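## Task

Take the yellow sponge off the low shelf and set it fully inside the tote on the bench. The tote must stay where it was on the bench, neither moved nor rotated, the low shelf must still stand upright at the end, and the robot must not tip over or finish leaning.

## Robot and tools

Robot: a Hello Robot Stretch 4 with one arm. It has an omni-wheel base (rim within 0.23 m of the base origin), a lift that rides up a mast, a telescoping arm reaching forward, a three-axis wrist (yaw, pitch, roll) and a two-finger gripper. It stands about 1.6 m tall. Loose objects may occasionally get nudged by something other than the robot.

Frames. The base frame has its origin on the floor beneath the base centre: x ahead, y to the left, z up, in metres. hand_pose is reported in this frame and marks the point between the fingers, 0.015 m behind their tips; the printed value can be slightly wrong. base_odometry is in the odometry frame (the base frame as it was when the scene began) and is computed from wheel rotation only, so slipping shows up as travel. Heading is in radians, left positive, -3.142 to 3.142.

move: one action per call. "base" is a relative offset from where the base last reported itself, with a single key: translate_m (straight ahead, forward positive, -2 to 2 m), strafe_m (sideways, left positive, -2 to 2 m) or rotate_rad (turn in place, counter-clockwise positive, -3.2 to 3.2). translate_m and strafe_m may be combined for a straight diagonal drive; rotate_rad goes alone. "joints" holds absolute targets keyed by joint name: lift_m 0 to 1.2 m; arm_m 0 to 0.55 m extension; wrist_yaw_rad -1.134 to 4.276 (0 points forward, left positive, 3.14 folded back); wrist_pitch_rad -1.117 to 4.259 (0 level, 1.57 pointing down); wrist_roll_rad -1.117 to 4.259 (0 fingers side by side at equal height, positive clockwise as seen from behind); gripper_m 0 to 0.08 m finger gap. Joint targets outside range get clipped; other bad values get the call refused; unknown keys make it invalid. Optional: "pace" ("slow", "default", "fast", "max"), "speeds" (per-joint top speed, not gripper), and "contact_limits" (0 lightest to 1 hardest, default 0.5, only for arm_m, lift_m, translate_m, strafe_m, rotate_rad, placed beside that same command). {"end_of_arm": "enable_torque"} is sent alone and re-powers a wrist or gripper motor that cut out. "cameras" picks images (head_camera, head_left_camera, head_right_camera, wrist_camera, all; [] for none). "blocking" false returns after about half a second while motion continues; a later move overrides only the joints or base it names. A move without an action just reports state. Each action stops after 14 s ("time_out").

wait(seconds 0 to 10) reports state after waiting, returning early once moves finish. stop brakes all running motions and re-holds slack wheels. zoom_image(camera, region [x0,y0,x1,y1] in pixels, at most 504 by 504) enlarges part of the latest image. read_manual gives licence text only. finished_scene(scene) ends the current scene; the goal must hold with no robot help afterwards, and later calls in that reply go to the next scene.

Results. The "move" line reads "done" or the worst status. base_status and joint_status per motion: done, moving, off_target (stopped short, maybe still pushing), contact_stop (held back, goes slack), time_out (target dropped), limit_stop_at_own_body, limit_stop_at_tilt (lean over 6 degrees; lift, arm, wheels slack), torque_fault (motor limp until enable_torque). After a refused call or an uncommanded stop, the rest of that reply's move, wait and finished_scene calls are skipped. on_its_own lists what happened without a command. lidar_m: 12 ranges in metres, 30-degree sectors, first straight ahead then counter-clockwise (4th left, 7th behind, 10th right); "-" means nothing or closer than 0.25 m. wrist_depth_mm: 7x7 grid of depths, 100 to 2000 mm. base_tilt in degrees (forward, right). turned_by_wheels vs turned_by_imu differing by over 0.1 rad in a move signals a bump or slip. motor_effort in percent (peak in brackets); servo_current in mA for wrist and gripper.

Gripping: command a gap smaller than the object; while holding, the reading stays above the command and the result is off_target. Gripper current held above about 900 mA causes a torque fault and possible drop.

Avoid: wrist collisions with the body (gripper over the base with low lift, strong tilt-up combined with roll or right yaw, tilting or rolling while folded back); pushing the gripper into things during base moves; turning or driving fast with over 1 kg held and arm_m above 0.2; shoving the tote, knocking the shelf over, dropping items from height, and hard impacts. Use low contact limits near furniture. Motions keep running while you think between replies.

Each tool is called after "Emit:" in YAML: its name, and indented under it one key for each argument.

## Session

Emit:
move:

Scene clock: 0.00 s.
base_odometry: x=+0.000 y=+0.000 heading=+0.000
turned_by_wheels: +0.000
turned_by_imu: +0.000
base_tilt: forward=+0.1 right=+0.9
lidar_m: 0.98 1.14 2.50 2.50 2.66 1.64 1.66 1.95 2.25 2.24 2.25 0.99
base_status: not commanded
joint_positions: lift_m=+0.270 arm_m=+0.002 wrist_yaw_rad=+3.216 wrist_pitch_rad=+0.001 wrist_roll_rad=+0.000 gripper_m=+0.040
joint_status: not commanded
measured_speeds: all 0
motor_effort: lift_m=+20 arm_m=+4 wheel_0=-1 wheel_1=-2 wheel_2=+1
servo_current: wrist_yaw_rad=52 wrist_pitch_rad=52 wrist_roll_rad=46 gripper_m=39
hand_pose: x=-0.0455 y=+0.0714 z=+0.4482 quat_wxyz=(-0.037, -0.001, +0.000, +0.999) (m; base frame)
wrist_depth_mm: - 138 137 - - - - / - - 135 - - - - / - - 134 1808 1756 1618 - / - 117 140 1863 1756 1661 - / 191 137 1921 1921 1808 1661 - / 211 1983 1983 1921 1756 1618 1618 / 208 - - 1229 - - 1255
pictures: head_camera, head_left_camera, head_right_camera, wrist_camera

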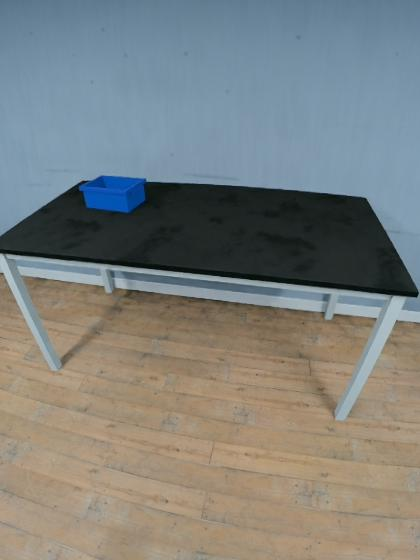

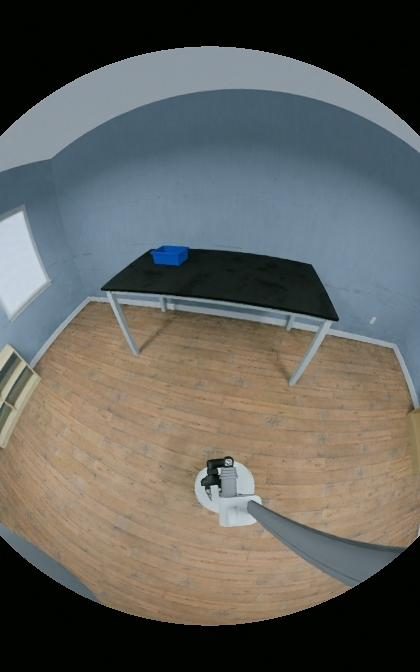

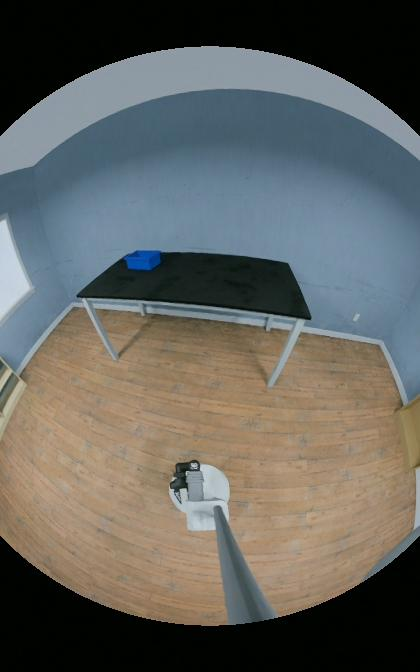

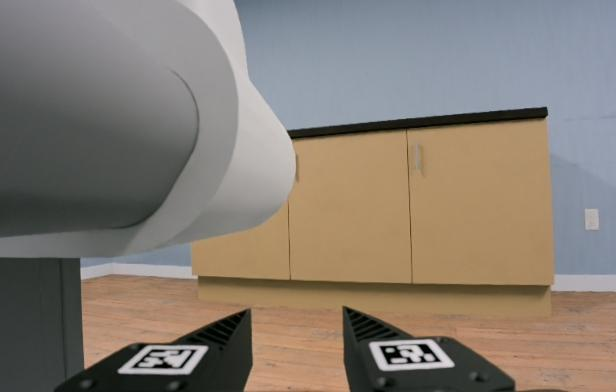

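Emit:
move:
  base: {"rotate_rad": 1.3}
  cameras: ["head_camera","head_left_camera"]

Scene clock: 8.53 s.
move: done
base_odometry: x=+0.000 y=+0.000 heading=+1.300
turned_by_wheels: +1.300
turned_by_imu: +1.294
base_tilt: forward=-0.1 right=+0.9
lidar_m: 2.49 2.62 1.75 1.64 1.71 2.66 2.25 2.31 1.06 0.99 1.04 1.37
base_status: done
joint_positions: lift_m=+0.270 arm_m=+0.002 wrist_yaw_rad=+3.216 wrist_pitch_rad=+0.001 wrist_roll_rad=+0.000 gripper_m=+0.040
joint_status: not commanded
measured_speeds: all 0
motor_effort: lift_m=+20(20) arm_m=+4(4) wheel_0=-3(8) wheel_1=-1(11) wheel_2=-2(12)
servo_current: wrist_yaw_rad=46(52) wrist_pitch_rad=46(78) wrist_roll_rad=46(52) gripper_m=33(46)
hand_pose: x=-0.0455 y=+0.0714 z=+0.4482 quat_wxyz=(-0.037, -0.001, +0.000, +0.999) (m; base frame)
wrist_depth_mm: - 138 137 - - - - / - - 135 - - - - / - - 135 - - - - / - 118 142 - - - - / 193 137 - - - - - / 211 - - 1921 - 1863 1708 / 208 1430 - 1205 - - 1229
pictures: head_camera, head_left_camera

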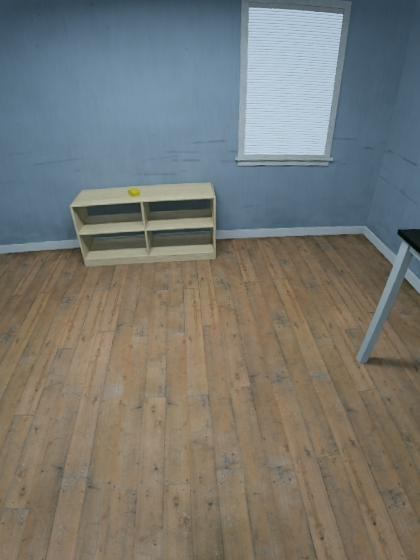

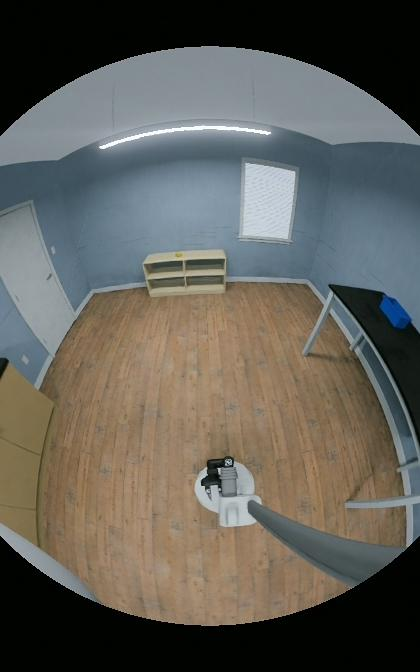

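Emit:
zoom_image:
  camera: "head_camera"
  region: [60, 160, 240, 280]

Emit:
move:
  base: {"rotate_rad": 0.22}
  cameras: ["head_camera"]

Scaled by 2.800 from the camera's 420x560 image, which has a finer 1200x1600 frame.

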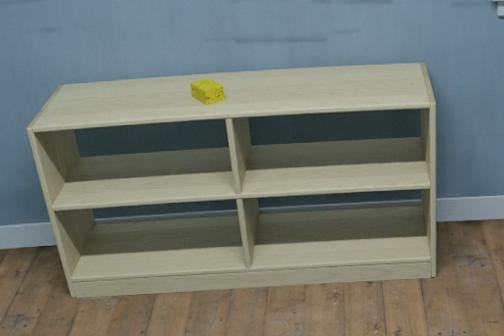

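Scene clock: 12.43 s.
move: done
base_odometry: x=+0.000 y=+0.000 heading=+1.519
turned_by_wheels: +0.220
turned_by_imu: +0.218
base_tilt: forward=+0.1 right=+1.0
lidar_m: 2.51 2.77 1.67 1.65 1.87 2.56 2.25 2.33 1.01 0.99 1.12 2.51
base_status: done
joint_positions: lift_m=+0.270 arm_m=+0.002 wrist_yaw_rad=+3.216 wrist_pitch_rad=+0.001 wrist_roll_rad=+0.000 gripper_m=+0.040
joint_status: not commanded
measured_speeds: all 0
motor_effort: lift_m=+20(20) arm_m=+4(4) wheel_0=-3(7) wheel_1=-1(7) wheel_2=+0(8)
servo_current: wrist_yaw_rad=52(52) wrist_pitch_rad=52(72) wrist_roll_rad=46(52) gripper_m=39(46)
hand_pose: x=-0.0455 y=+0.0714 z=+0.4482 quat_wxyz=(-0.037, -0.001, +0.000, +0.999) (m; base frame)
wrist_depth_mm: - 138 137 - - - - / - - 135 - - - - / - - 135 - - - - / - 118 142 - - - - / 193 137 - - - - - / 211 1983 1921 1983 - 1756 1708 / 209 1464 - 1229 - - 1255
pictures: head_camera

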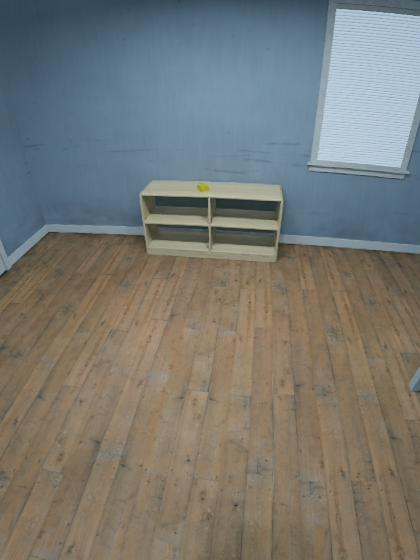

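Emit:
move:
  base: {"rotate_rad": -0.14}
  cameras: []

Emit:
move:
  base: {"translate_m": 1.9, "strafe_m": 0.53}
  joints: {"lift_m": 0.9, "wrist_yaw_rad": 0, "wrist_pitch_rad": 1.57, "gripper_m": 0.08}
  pace: "fast"

Scene clock: 34.57 s.
move: done
base_odometry: x=+0.000 y=+0.000 heading=+1.380
turned_by_wheels: -0.140
turned_by_imu: -0.140
base_tilt: forward=+0.0 right=+0.9
lidar_m: 2.50 2.66 1.69 1.65 1.73 2.62 2.25 2.59 1.02 0.99 1.04 1.51
base_status: done
joint_positions: lift_m=+0.270 arm_m=+0.002 wrist_yaw_rad=+3.216 wrist_pitch_rad=+0.001 wrist_roll_rad=+0.000 gripper_m=+0.040
joint_status: not commanded
measured_speeds: all 0
motor_effort: lift_m=+20(20) arm_m=+4(4) wheel_0=+3(6) wheel_1=+2(6) wheel_2=-1(7)
servo_current: wrist_yaw_rad=52(52) wrist_pitch_rad=72(72) wrist_roll_rad=52(52) gripper_m=39(46)
hand_pose: x=-0.0455 y=+0.0714 z=+0.4482 quat_wxyz=(-0.037, -0.001, +0.000, +0.999) (m; base frame)
wrist_depth_mm: - 138 137 - - - - / - - 135 - - - - / - - 134 - - - - / - 118 142 - - - - / 192 137 - - - - - / 211 1983 - 1921 - 1808 1708 / 208 1430 - 1205 - - 1255
pictures: none
No camera images: "cameras" was empty.

Scene clock: 40.77 s.
move: done
base_odometry: x=-0.160 y=+1.966 heading=+1.380
turned_by_wheels: +0.000
turned_by_imu: +0.004
base_tilt: forward=+0.0 right=+1.0
lidar_m: 0.64 0.70 1.58 1.59 1.72 1.66 - 2.22 1.74 2.52 0.90 0.66
base_status: done
joint_positions: lift_m=+0.900 arm_m=+0.002 wrist_yaw_rad=+0.002 wrist_pitch_rad=+1.567 wrist_roll_rad=+0.000 gripper_m=+0.080
joint_status: all done
measured_speeds: all 0
motor_effort: lift_m=+23(27) arm_m=+4(4) wheel_0=+1(7) wheel_1=+0(13) wheel_2=+1(14)
servo_current: wrist_yaw_rad=52(163) wrist_pitch_rad=39(137) wrist_roll_rad=46(59) gripper_m=39(85)
hand_pose: x=+0.1740 y=-0.0874 z=+0.8653 quat_wxyz=(+0.708, -0.001, +0.706, +0.001) (m; base frame)
wrist_depth_mm: 1042 1060 976 960 960 946 960 / 1025 1042 1025 1025 1025 1008 1025 / 1025 1042 1025 1025 1042 1025 991 / 1008 1008 1025 1025 1025 991 1008 / 1008 1025 809 798 1025 1025 1008 / 1008 1008 798 798 1025 1008 976 / - 109 788 788 1008 - -
pictures: head_camera, head_left_camera, head_right_camera, wrist_camera

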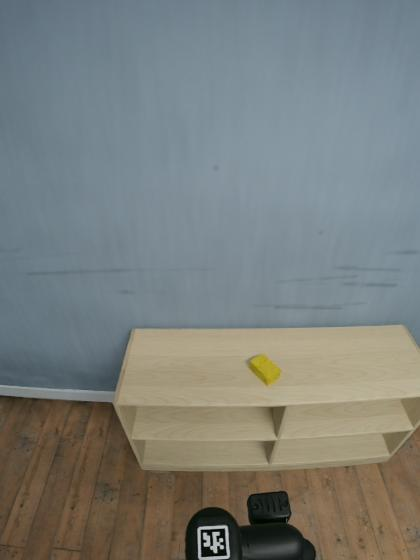

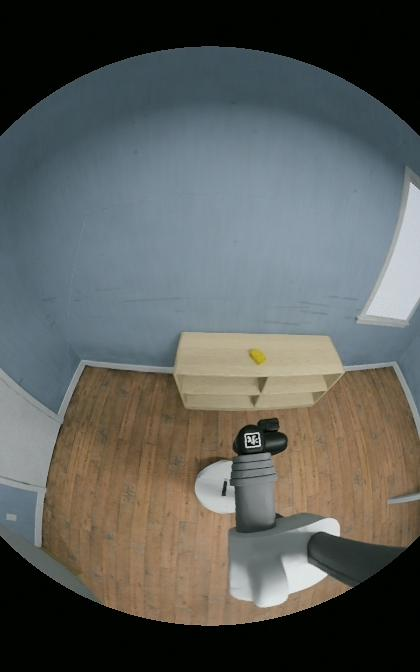

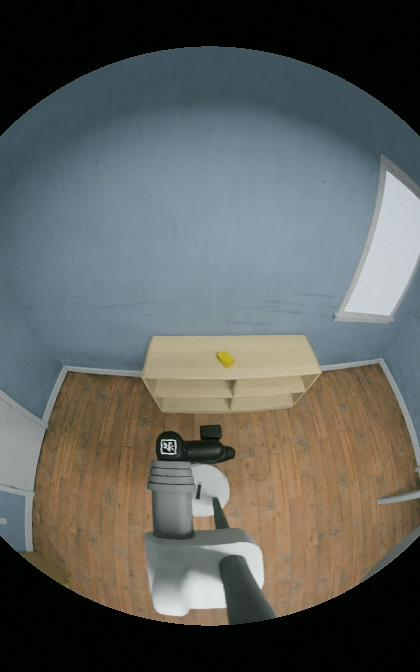

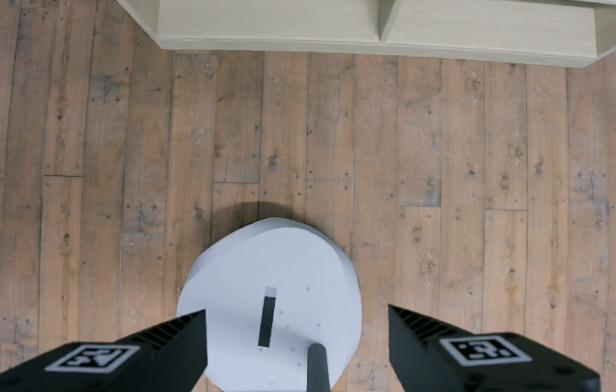

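Emit:
move:
  base: {"translate_m": 0.29, "strafe_m": -0.11}
  joints: {"arm_m": 0.25}
  cameras: ["head_camera","wrist_camera"]

Scene clock: 49.03 s.
move: done
base_odometry: x=+0.003 y=+2.230 heading=+1.380
turned_by_wheels: +0.000
turned_by_imu: -0.001
base_tilt: forward=+0.0 right=+0.8
lidar_m: 0.35 0.40 0.57 1.72 1.87 1.95 - 2.10 1.77 2.43 0.49 0.38
base_status: done
joint_positions: lift_m=+0.900 arm_m=+0.250 wrist_yaw_rad=+0.001 wrist_pitch_rad=+1.567 wrist_roll_rad=+0.000 gripper_m=+0.080
joint_status: all done
measured_speeds: all 0
motor_effort: lift_m=+23(23) arm_m=+8(11) wheel_0=+2(10) wheel_1=+1(7) wheel_2=+0(11)
servo_current: wrist_yaw_rad=52(59) wrist_pitch_rad=26(72) wrist_roll_rad=46(52) gripper_m=33(52)
hand_pose: x=+0.4214 y=-0.0874 z=+0.8653 quat_wxyz=(+0.708, +0.000, +0.706, +0.000) (m; base frame)
wrist_depth_mm: 415 415 413 410 410 410 407 / 410 407 410 410 407 407 407 / 407 410 407 407 407 402 402 / 407 404 404 362 402 404 402 / 404 404 402 402 402 402 399 / 1008 1008 402 402 399 399 399 / - 109 788 788 991 - -
pictures: head_camera, wrist_camera

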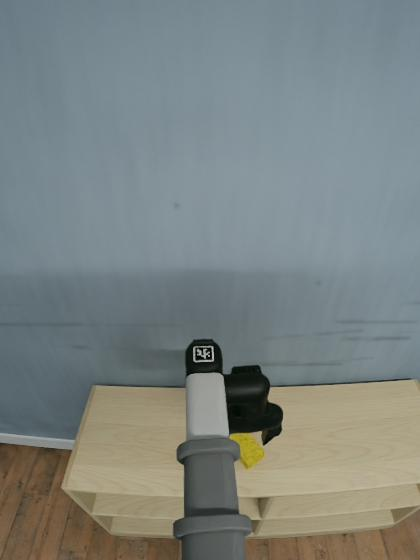

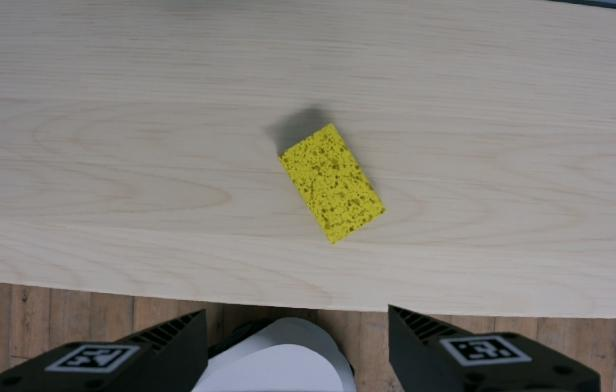

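Emit:
move:
  base: {"strafe_m": -0.031}
  joints: {"arm_m": 0.32, "wrist_roll_rad": -0.55, "lift_m": 0.76}
  cameras: ["head_camera","wrist_camera"]

Scene clock: 62.77 s.
move: done
base_odometry: x=+0.034 y=+2.224 heading=+1.380
turned_by_wheels: +0.000
turned_by_imu: -0.001
base_tilt: forward=+0.0 right=+1.2
lidar_m: 0.36 0.38 0.55 1.74 1.87 1.97 - 2.01 1.75 2.40 0.51 0.37
base_status: done
joint_positions: lift_m=+0.760 arm_m=+0.320 wrist_yaw_rad=+0.001 wrist_pitch_rad=+1.567 wrist_roll_rad=-0.548 gripper_m=+0.080
joint_status: all done
measured_speeds: all 0
motor_effort: lift_m=+16(21) arm_m=+8(11) wheel_0=+0(10) wheel_1=-1(13) wheel_2=+0(3)
servo_current: wrist_yaw_rad=52(59) wrist_pitch_rad=59(65) wrist_roll_rad=46(104) gripper_m=39(46)
hand_pose: x=+0.4914 y=-0.0874 z=+0.7258 quat_wxyz=(+0.682, -0.192, +0.680, +0.191) (m; base frame)
wrist_depth_mm: 270 268 268 267 266 267 279 / 266 267 267 266 266 267 266 / 265 266 264 265 265 265 263 / 266 264 264 264 264 263 263 / 263 264 262 217 262 262 260 / 262 260 260 216 260 260 259 / - 109 260 216 147 - -
pictures: head_camera, wrist_camera

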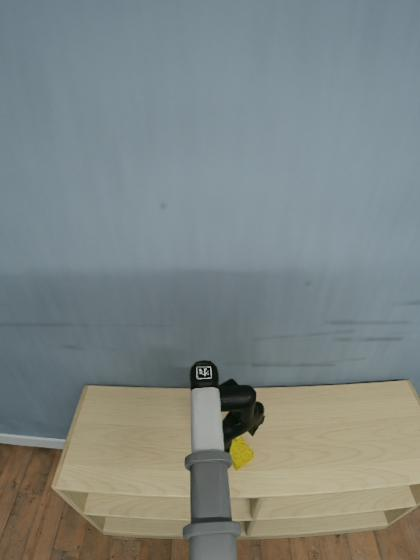

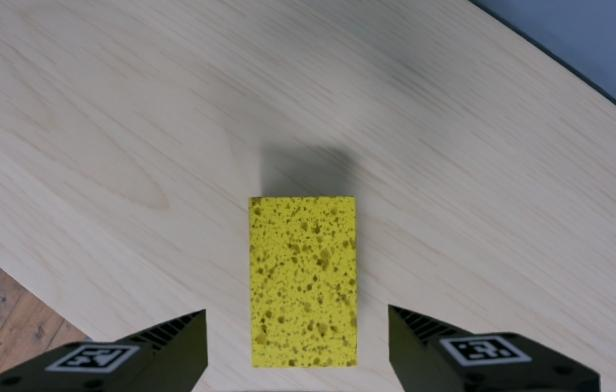

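Emit:
move:
  joints: {"arm_m": 0.329, "lift_m": 0.674}
  contact_limits: {"lift_m": 0.2}
  cameras: []

Emit:
move:
  joints: {"gripper_m": 0.035}
  cameras: ["wrist_camera"]

Emit:
move:
  joints: {"lift_m": 0.85}
  cameras: ["wrist_camera","head_camera"]

Scene clock: 75.13 s.
move: done
base_odometry: x=+0.034 y=+2.224 heading=+1.380
turned_by_wheels: +0.000
turned_by_imu: -0.001
base_tilt: forward=+0.0 right=+0.9
lidar_m: 0.36 0.38 0.56 1.76 1.87 1.98 - 2.02 1.73 2.42 0.50 0.37
base_status: not commanded
joint_positions: lift_m=+0.674 arm_m=+0.329 wrist_yaw_rad=+0.001 wrist_pitch_rad=+1.567 wrist_roll_rad=-0.548 gripper_m=+0.080
joint_status: all done
measured_speeds: all 0
motor_effort: lift_m=+16(17) arm_m=+8(11) wheel_0=+0(1) wheel_1=-1(1) wheel_2=+0(0)
servo_current: wrist_yaw_rad=52(59) wrist_pitch_rad=65(72) wrist_roll_rad=46(52) gripper_m=46(46)
contact_limits: lift_m 0.2
hand_pose: x=+0.5004 y=-0.0874 z=+0.6399 quat_wxyz=(+0.682, -0.192, +0.679, +0.191) (m; base frame)
wrist_depth_mm: 181 180 180 180 180 180 - / 180 180 179 179 179 179 178 / 179 179 179 179 178 178 178 / 178 178 177 177 177 177 177 / 177 177 132 131 176 176 176 / 175 176 131 131 146 175 175 / - 109 130 130 130 - -
pictures: none
No camera images: "cameras" was empty.

Scene clock: 76.20 s.
move: off_target
base_odometry: x=+0.034 y=+2.224 heading=+1.380
turned_by_wheels: +0.000
turned_by_imu: +0.000
base_tilt: forward=+0.0 right=+0.9
lidar_m: 0.36 0.39 0.55 1.74 1.88 1.97 - 2.04 1.73 2.41 0.51 0.38
base_status: not commanded
joint_positions: lift_m=+0.674 arm_m=+0.329 wrist_yaw_rad=+0.001 wrist_pitch_rad=+1.567 wrist_roll_rad=-0.548 gripper_m=+0.057
joint_status: gripper_m off_target (ended at +0.057, target +0.035)
measured_speeds: all 0
on_its_own: gripper_m is held at +0.052, not at your +0.035, by its contact guard: the fingers met something
motor_effort: lift_m=+16(16) arm_m=+8(9) wheel_0=-1(1) wheel_1=-1(1) wheel_2=+0(0)
servo_current: wrist_yaw_rad=46(59) wrist_pitch_rad=39(65) wrist_roll_rad=46(59) gripper_m=631(826)
contact_limits: lift_m 0.2
hand_pose: x=+0.5004 y=-0.0874 z=+0.6399 quat_wxyz=(+0.682, -0.192, +0.679, +0.191) (m; base frame)
wrist_depth_mm: 181 181 180 180 180 180 - / 180 180 180 179 178 178 179 / 179 179 179 178 178 177 178 / 178 177 177 178 178 177 176 / 177 178 132 131 176 176 176 / 176 176 131 131 175 175 175 / 175 124 130 130 120 - -
pictures: wrist_camera

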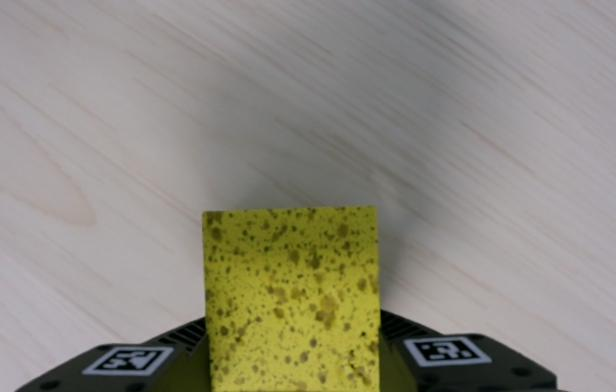

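Scene clock: 78.00 s.
move: done
base_odometry: x=+0.034 y=+2.224 heading=+1.380
turned_by_wheels: +0.000
turned_by_imu: +0.000
base_tilt: forward=+0.2 right=+1.0
lidar_m: 0.36 0.39 0.53 1.75 1.88 1.97 - 2.03 1.75 2.41 0.50 0.38
base_status: not commanded
joint_positions: lift_m=+0.850 arm_m=+0.329 wrist_yaw_rad=+0.001 wrist_pitch_rad=+1.567 wrist_roll_rad=-0.548 gripper_m=+0.057
joint_status: all done
measured_speeds: all 0
on_its_own: gripper_m is held at +0.052, not at your +0.035, by its contact guard: the fingers met something
motor_effort: lift_m=+23(26) arm_m=+8(9) wheel_0=+0(1) wheel_1=-1(1) wheel_2=+0(0)
servo_current: wrist_yaw_rad=52(59) wrist_pitch_rad=52(72) wrist_roll_rad=46(52) gripper_m=637(644)
hand_pose: x=+0.5004 y=-0.0874 z=+0.8153 quat_wxyz=(+0.682, -0.192, +0.679, +0.191) (m; base frame)
wrist_depth_mm: 362 359 359 359 359 317 273 / 359 359 357 355 357 357 324 / 355 357 355 353 353 355 353 / 353 355 355 353 353 353 351 / 353 353 132 131 349 351 353 / 960 351 131 131 132 347 347 / 960 124 130 130 120 - -
pictures: head_camera, wrist_camera

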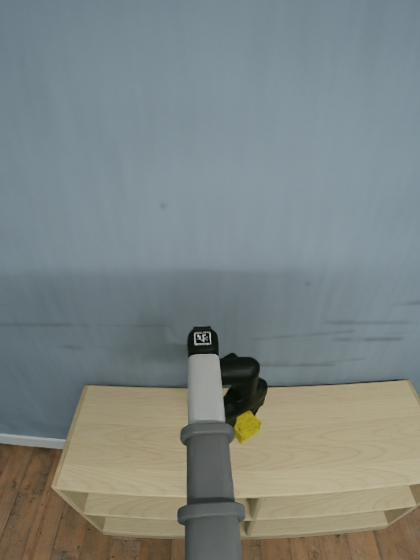

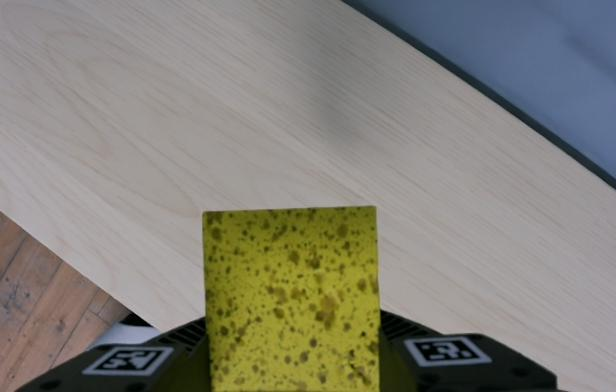

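Emit:
move:
  base: {"translate_m": -1.23, "strafe_m": -0.774}
  joints: {"arm_m": 0.01, "lift_m": 1.0}
  cameras: []

Emit:
move:
  base: {"rotate_rad": -1.58}
  joints: {"lift_m": 1.17}

Scene clock: 102.83 s.
move: done
base_odometry: x=+0.560 y=+0.869 heading=+1.380
turned_by_wheels: +0.000
turned_by_imu: -0.007
base_tilt: forward=+0.0 right=+1.1
lidar_m: 1.54 1.63 2.69 2.06 2.10 3.61 3.27 0.93 0.68 0.64 0.70 1.93
base_status: done
joint_positions: lift_m=+1.000 arm_m=+0.010 wrist_yaw_rad=+0.001 wrist_pitch_rad=+1.567 wrist_roll_rad=-0.548 gripper_m=+0.057
joint_status: all done
measured_speeds: all 0
on_its_own: gripper_m is held at +0.052, not at your +0.035, by its contact guard: the fingers met something
motor_effort: lift_m=+23(26) arm_m=-8(11) wheel_0=+3(6) wheel_1=+0(13) wheel_2=-1(11)
servo_current: wrist_yaw_rad=52(59) wrist_pitch_rad=59(72) wrist_roll_rad=46(59) gripper_m=644(644)
hand_pose: x=+0.1821 y=-0.0874 z=+0.9653 quat_wxyz=(+0.682, -0.192, +0.679, +0.191) (m; base frame)
wrist_depth_mm: 1160 1138 1138 1138 1138 1138 1118 / 1138 1138 1138 1138 1138 1118 1138 / 1118 1118 1138 1138 1118 1118 1118 / 1118 1118 1118 1138 1118 1118 1118 / 1118 1118 132 132 132 1118 1118 / 1118 1118 131 131 131 1098 1118 / 1098 124 130 130 120 - -
pictures: none
No camera images: "cameras" was empty.

Scene clock: 105.10 s.
move: done
base_odometry: x=+0.560 y=+0.869 heading=-0.200
turned_by_wheels: -1.580
turned_by_imu: -1.574
base_tilt: forward=+0.0 right=+1.0
lidar_m: 0.65 0.70 1.93 1.53 1.62 2.70 2.64 2.13 3.61 3.21 0.90 0.67
base_status: done
joint_positions: lift_m=+1.170 arm_m=+0.010 wrist_yaw_rad=+0.001 wrist_pitch_rad=+1.567 wrist_roll_rad=-0.548 gripper_m=+0.057
joint_status: all done
measured_speeds: all 0
on_its_own: gripper_m is held at +0.052, not at your +0.035, by its contact guard: the fingers met something
motor_effort: lift_m=+23(27) arm_m=-8(8) wheel_0=+2(8) wheel_1=+2(10) wheel_2=+1(10)
servo_current: wrist_yaw_rad=52(59) wrist_pitch_rad=72(72) wrist_roll_rad=39(52) gripper_m=637(644)
hand_pose: x=+0.1821 y=-0.0874 z=+1.1353 quat_wxyz=(+0.682, -0.192, +0.679, +0.191) (m; base frame)
wrist_depth_mm: 1336 1308 1336 1336 1308 1336 1308 / 1308 1336 1308 1308 1308 1336 1336 / 1308 1281 1281 1336 1308 1308 1308 / 1281 1308 1308 1308 1308 1281 1281 / 1308 1281 132 131 131 1281 1308 / 1308 1281 131 131 131 1281 1281 / 1255 124 130 130 120 - -
pictures: head_camera, head_left_camera, head_right_camera, wrist_camera

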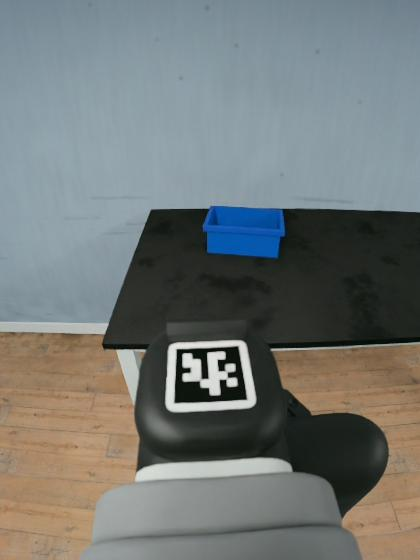

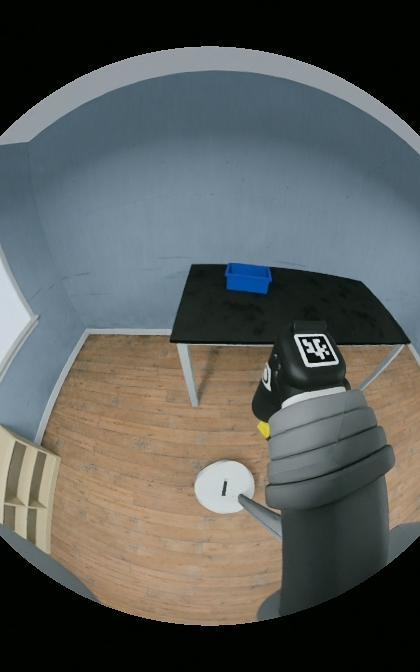

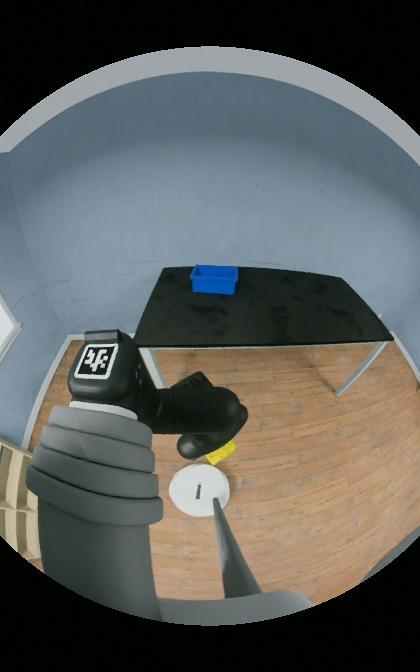

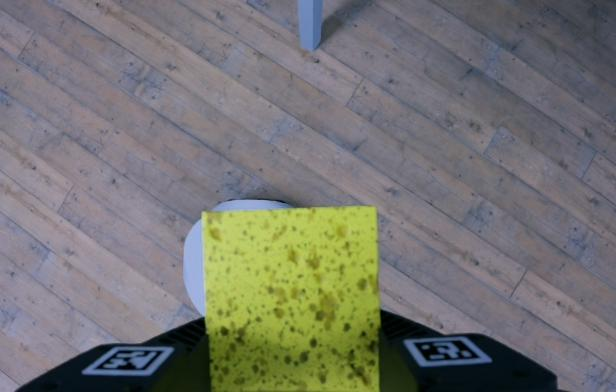

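Emit:
move:
  base: {"translate_m": 0.5, "strafe_m": -0.048}
  joints: {"wrist_roll_rad": 0, "lift_m": 1.185, "arm_m": 0.3}
  contact_limits: {"translate_m": 0.2, "strafe_m": 0.2}
  cameras: ["head_camera", "wrist_camera","head_right_camera"]

"contact_limits": translate_m and strafe_m are given together and make one move, which takes one limit: state it under one of them only
Scene clock: 114.03 s.
base_odometry: x=+0.560 y=+0.869 heading=-0.200
turned_by_wheels: +0.000
turned_by_imu: -0.001
base_tilt: forward=+0.3 right=+0.7
lidar_m: 0.65 0.68 1.94 1.54 1.62 2.69 2.63 2.12 3.61 3.22 0.91 0.67
base_status: done
joint_positions: lift_m=+1.170 arm_m=+0.010 wrist_yaw_rad=+0.001 wrist_pitch_rad=+1.567 wrist_roll_rad=-0.548 gripper_m=+0.057
joint_status: all done
measured_speeds: all 0
on_its_own: gripper_m is held at +0.052, not at your +0.035, by its contact guard: the fingers met something
motor_effort: lift_m=+23(27) arm_m=-8(8) wheel_0=+3(8) wheel_1=+2(10) wheel_2=+1(10)
servo_current: wrist_yaw_rad=52(59) wrist_pitch_rad=52(72) wrist_roll_rad=46(52) gripper_m=631(644)
hand_pose: x=+0.1821 y=-0.0874 z=+1.1353 quat_wxyz=(+0.682, -0.192, +0.679, +0.191) (m; base frame)
wrist_depth_mm: 1336 1336 1308 1308 1308 1281 1336 / 1308 1308 1308 1336 1281 1308 1308 / 1308 1308 1308 1308 1281 1308 1308 / 1336 1308 1308 1281 1281 1281 1281 / 1308 1281 132 132 131 1308 1308 / 1308 1281 131 131 131 1255 1255 / 1255 124 130 130 120 - -
pictures: none

Emit:
move:
  base: {"translate_m": 0.5, "strafe_m": -0.048}
  joints: {"wrist_roll_rad": 0, "lift_m": 1.185, "arm_m": 0.3}
  contact_limits: {"translate_m": 0.2}
  cameras: ["head_camera", "wrist_camera","head_right_camera"]

Scene clock: 121.77 s.
move: done
base_odometry: x=+1.041 y=+0.723 heading=-0.199
turned_by_wheels: +0.000
turned_by_imu: -0.001
base_tilt: forward=+0.1 right=+1.0
lidar_m: 0.25 0.25 0.26 1.88 1.66 2.38 3.14 2.68 3.30 0.57 0.25 0.25
base_status: done
joint_positions: lift_m=+1.185 arm_m=+0.300 wrist_yaw_rad=+0.001 wrist_pitch_rad=+1.568 wrist_roll_rad=-0.002 gripper_m=+0.057
joint_status: all done
measured_speeds: all 0
on_its_own: gripper_m is held at +0.052, not at your +0.035, by its contact guard: the fingers met something
motor_effort: lift_m=+23(25) arm_m=+8(12) wheel_0=+1(9) wheel_1=+2(8) wheel_2=+2(13)
servo_current: wrist_yaw_rad=52(59) wrist_pitch_rad=39(72) wrist_roll_rad=46(111) gripper_m=637(644)
contact_limits: translate_m 0.2
hand_pose: x=+0.4714 y=-0.0874 z=+1.1503 quat_wxyz=(+0.708, -0.001, +0.706, +0.001) (m; base frame)
wrist_depth_mm: - - 362 387 387 387 - / - - 355 343 355 384 - / - - - - - 332 - / - - - 132 - - - / - - 132 131 - - - / - - 131 131 131 - - / - - 130 130 120 - -
pictures: head_camera, head_right_camera, wrist_camera

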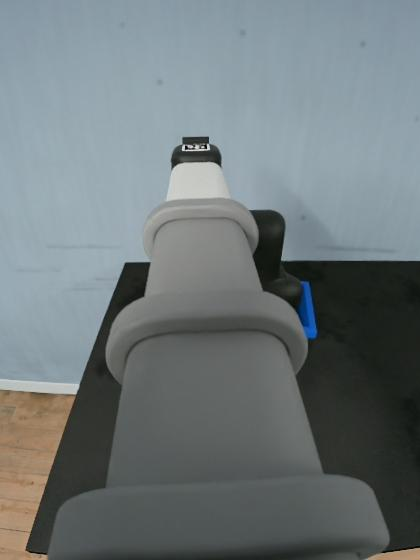

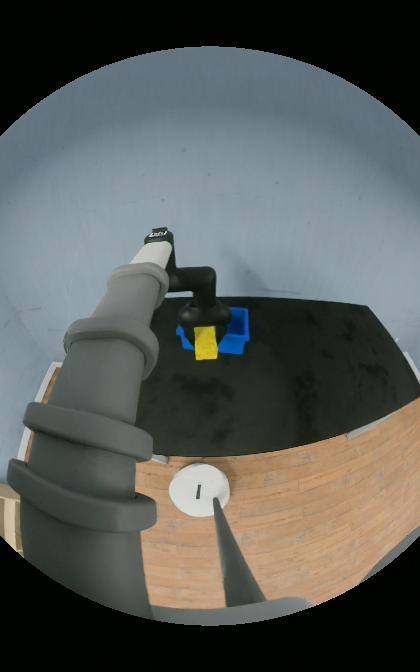

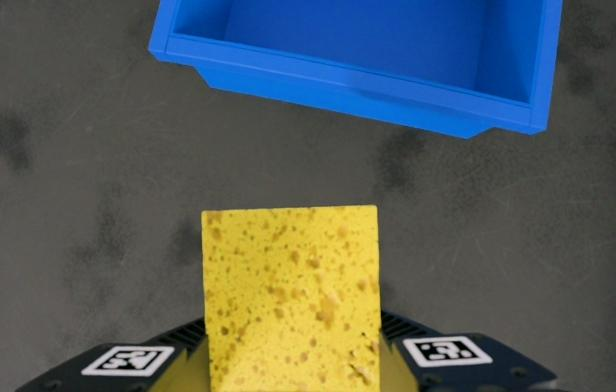

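Emit:
move:
  base: {"translate_m": 0.05, "strafe_m": -0.065}
  joints: {"wrist_roll_rad": 0.18, "arm_m": 0.49}
  contact_limits: {"translate_m": 0.2}
  cameras: ["head_left_camera", "wrist_camera","head_right_camera"]

Scene clock: 138.20 s.
move: done
base_odometry: x=+1.077 y=+0.650 heading=-0.199
turned_by_wheels: +0.000
turned_by_imu: -0.001
base_tilt: forward=+0.1 right=+0.9
lidar_m: 0.25 0.25 0.25 1.95 1.73 2.45 3.19 2.72 3.23 0.41 0.25 0.25
base_status: done
joint_positions: lift_m=+1.185 arm_m=+0.490 wrist_yaw_rad=+0.001 wrist_pitch_rad=+1.568 wrist_roll_rad=+0.178 gripper_m=+0.057
joint_status: all done
measured_speeds: all 0
on_its_own: gripper_m is held at +0.052, not at your +0.035, by its contact guard: the fingers met something
motor_effort: lift_m=+23(23) arm_m=+8(10) wheel_0=+2(9) wheel_1=-1(6) wheel_2=-1(9)
servo_current: wrist_yaw_rad=46(59) wrist_pitch_rad=26(59) wrist_roll_rad=52(72) gripper_m=624(644)
contact_limits: translate_m 0.2
hand_pose: x=+0.6614 y=-0.0874 z=+1.1503 quat_wxyz=(+0.706, +0.062, +0.703, -0.062) (m; base frame)
wrist_depth_mm: - - - - - - - / - - - - - - - / - 266 266 265 - - - / - 301 382 379 379 - - / - 312 131 131 131 - - / - 310 131 131 131 - - / - 124 130 130 120 - -
pictures: head_left_camera, head_right_camera, wrist_camera

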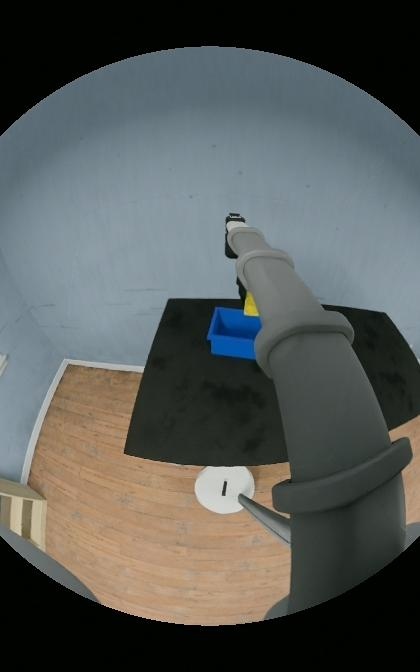

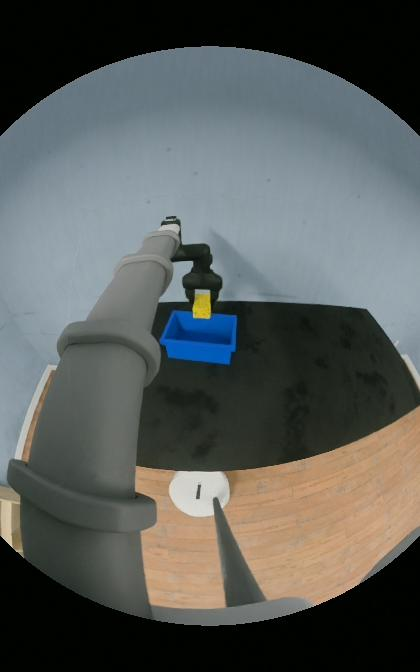

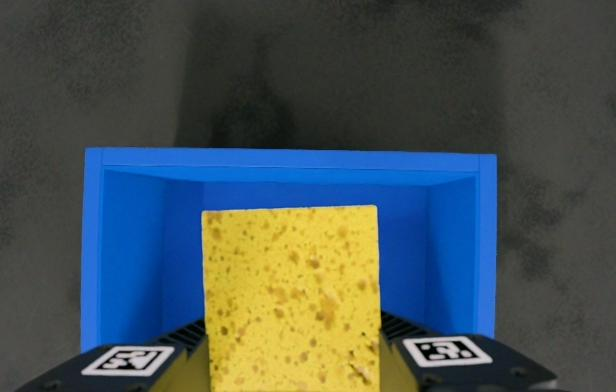

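Emit:
move:
  joints: {"lift_m": 1.06, "arm_m": 0.482}
  contact_limits: {"lift_m": 0.15}
  cameras: ["wrist_camera","head_right_camera"]

Scene clock: 149.00 s.
move: done
base_odometry: x=+1.077 y=+0.650 heading=-0.199
turned_by_wheels: +0.000
turned_by_imu: -0.001
base_tilt: forward=-0.2 right=+1.1
lidar_m: 0.25 0.25 0.25 1.97 1.75 2.45 2.60 2.73 3.23 0.41 0.25 0.25
base_status: not commanded
joint_positions: lift_m=+1.060 arm_m=+0.482 wrist_yaw_rad=+0.001 wrist_pitch_rad=+1.568 wrist_roll_rad=+0.178 gripper_m=+0.057
joint_status: all done
measured_speeds: all 0
on_its_own: gripper_m is held at +0.052, not at your +0.035, by its contact guard: the fingers met something
motor_effort: lift_m=+16(22) arm_m=-8(11) wheel_0=+2(2) wheel_1=-1(2) wheel_2=-1(1)
servo_current: wrist_yaw_rad=52(59) wrist_pitch_rad=46(59) wrist_roll_rad=46(52) gripper_m=637(644)
contact_limits: lift_m 0.15; translate_m 0.2
hand_pose: x=+0.6541 y=-0.0874 z=+1.0258 quat_wxyz=(+0.706, +0.062, +0.703, -0.062) (m; base frame)
wrist_depth_mm: - - - - - - - / 141 141 140 - 140 139 - / 215 - - - - - - / 216 257 257 256 255 254 - / 216 256 132 132 253 226 175 / 216 254 131 131 132 252 174 / 214 - 130 130 120 - -
pictures: head_right_camera, wrist_camera

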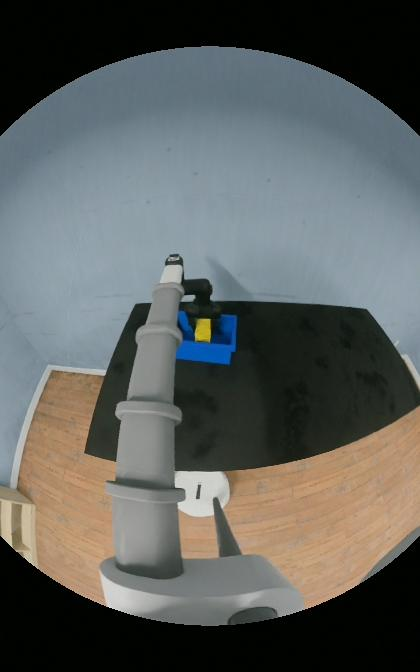

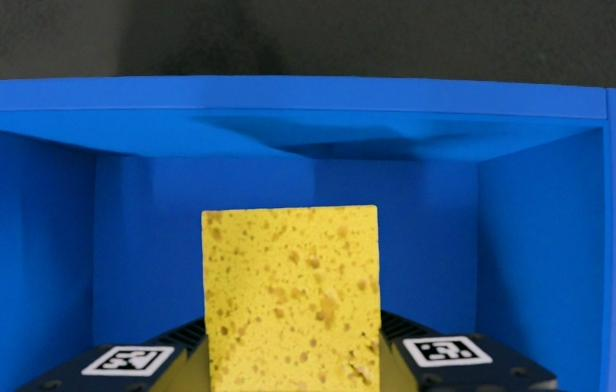

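Emit:
move:
  joints: {"lift_m": 0.99, "arm_m": 0.494}
  contact_limits: {"lift_m": 0.1}
  pace: "slow"
  cameras: ["wrist_camera","head_right_camera"]

Emit:
move:
  joints: {"gripper_m": 0.076}
  cameras: ["wrist_camera"]

Emit:
move:
  joints: {"lift_m": 1.185}
  cameras: ["wrist_camera","head_right_camera"]

Scene clock: 159.53 s.
move: done
base_odometry: x=+1.077 y=+0.650 heading=-0.199
turned_by_wheels: +0.000
turned_by_imu: -0.001
base_tilt: forward=+0.1 right=+1.1
lidar_m: 0.25 0.25 0.25 1.96 1.76 2.47 2.60 2.72 3.24 0.40 0.25 0.25
base_status: not commanded
joint_positions: lift_m=+0.990 arm_m=+0.494 wrist_yaw_rad=+0.001 wrist_pitch_rad=+1.568 wrist_roll_rad=+0.178 gripper_m=+0.057
joint_status: all done
measured_speeds: all 0
on_its_own: gripper_m is held at +0.052, not at your +0.035, by its contact guard: the fingers met something
motor_effort: lift_m=+16(17) arm_m=+8(11) wheel_0=+2(2) wheel_1=-1(2) wheel_2=-1(1)
servo_current: wrist_yaw_rad=46(52) wrist_pitch_rad=33(65) wrist_roll_rad=46(52) gripper_m=637(644)
contact_limits: lift_m 0.1; translate_m 0.2
hand_pose: x=+0.6654 y=-0.0874 z=+0.9559 quat_wxyz=(+0.706, +0.062, +0.703, -0.062) (m; base frame)
wrist_depth_mm: - - - - - - - / - - - - - - - / - - - - - - - / 187 187 186 186 186 185 185 / 186 186 131 132 184 185 183 / 185 185 131 131 183 183 - / 185 124 130 130 120 - -
pictures: head_right_camera, wrist_camera

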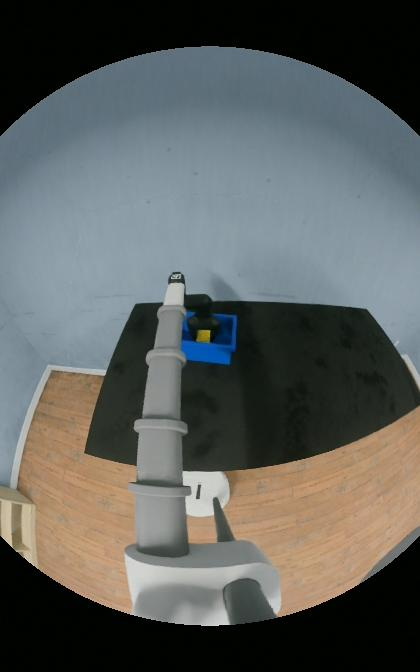

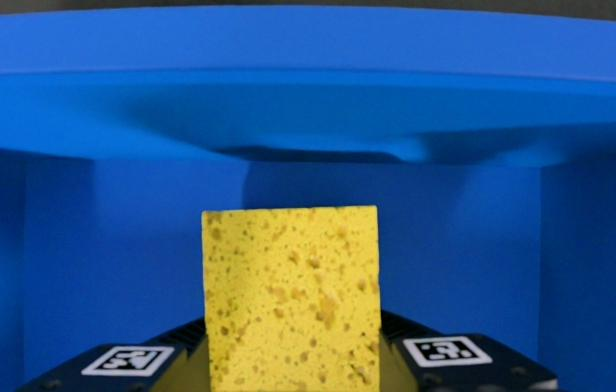

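Scene clock: 160.50 s.
move: done
base_odometry: x=+1.077 y=+0.650 heading=-0.199
turned_by_wheels: +0.000
turned_by_imu: +0.000
base_tilt: forward=+0.1 right=+0.8
lidar_m: 0.25 0.25 0.25 1.95 1.75 2.47 2.60 2.72 3.27 0.40 0.25 0.25
base_status: not commanded
joint_positions: lift_m=+0.990 arm_m=+0.494 wrist_yaw_rad=+0.001 wrist_pitch_rad=+1.568 wrist_roll_rad=+0.178 gripper_m=+0.076
joint_status: all done
measured_speeds: all 0
motor_effort: lift_m=+16(16) arm_m=+8(9) wheel_0=+2(2) wheel_1=-1(2) wheel_2=-1(1)
servo_current: wrist_yaw_rad=52(59) wrist_pitch_rad=65(65) wrist_roll_rad=39(52) gripper_m=39(650)
contact_limits: lift_m 0.1; translate_m 0.2
hand_pose: x=+0.6654 y=-0.0874 z=+0.9559 quat_wxyz=(+0.706, +0.062, +0.703, -0.062) (m; base frame)
wrist_depth_mm: - - - - - - - / - - - - - - - / - - - - - - - / 187 187 186 186 185 185 184 / 186 186 141 140 184 184 183 / 185 185 140 139 139 183 - / - 109 139 138 138 - -
pictures: wrist_camera

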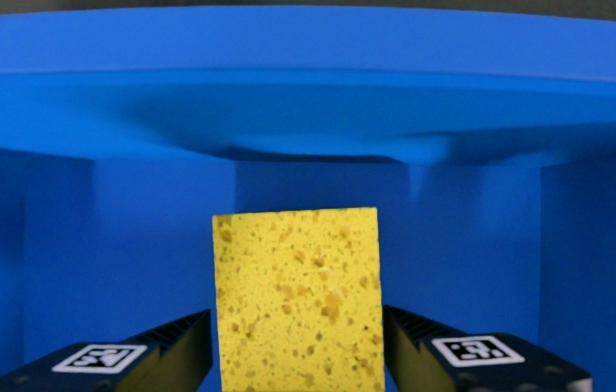

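Scene clock: 162.40 s.
move: done
base_odometry: x=+1.077 y=+0.650 heading=-0.199
turned_by_wheels: +0.000
turned_by_imu: +0.000
base_tilt: forward=+0.1 right=+1.1
lidar_m: 0.25 0.25 0.25 1.97 1.75 2.46 3.18 2.71 3.22 0.41 0.25 0.25
base_status: not commanded
joint_positions: lift_m=+1.185 arm_m=+0.494 wrist_yaw_rad=+0.001 wrist_pitch_rad=+1.568 wrist_roll_rad=+0.178 gripper_m=+0.076
joint_status: all done
measured_speeds: all 0
motor_effort: lift_m=+23(26) arm_m=+8(9) wheel_0=+2(2) wheel_1=-1(2) wheel_2=-1(1)
servo_current: wrist_yaw_rad=46(59) wrist_pitch_rad=52(72) wrist_roll_rad=39(52) gripper_m=33(46)
contact_limits: translate_m 0.2
hand_pose: x=+0.6654 y=-0.0874 z=+1.1502 quat_wxyz=(+0.706, +0.062, +0.703, -0.062) (m; base frame)
wrist_depth_mm: - - - - - - - / - - - - - - - / - - - - - - - / - 310 384 379 379 - - / - 312 382 336 379 - - / - 309 379 332 377 - - / - 109 156 370 138 - -
pictures: head_right_camera, wrist_camera

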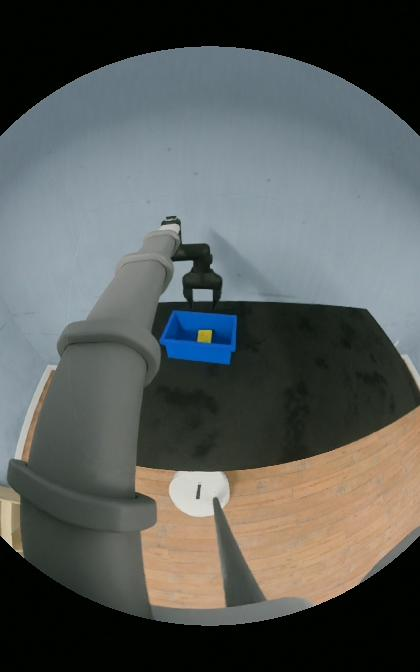

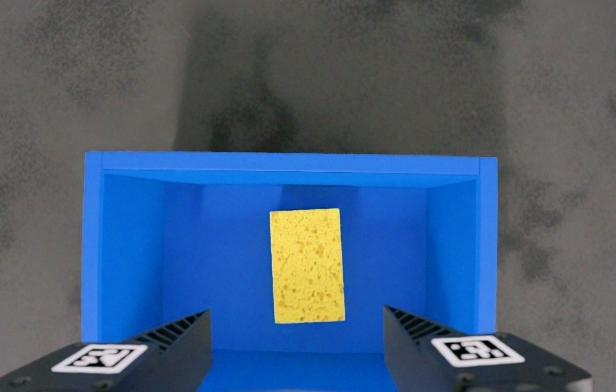

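Sponge is flat in the tote; tote undisturbed; shelf upright.

Emit:
finished_scene:
  scene: 1

The scene is finished: the task was done.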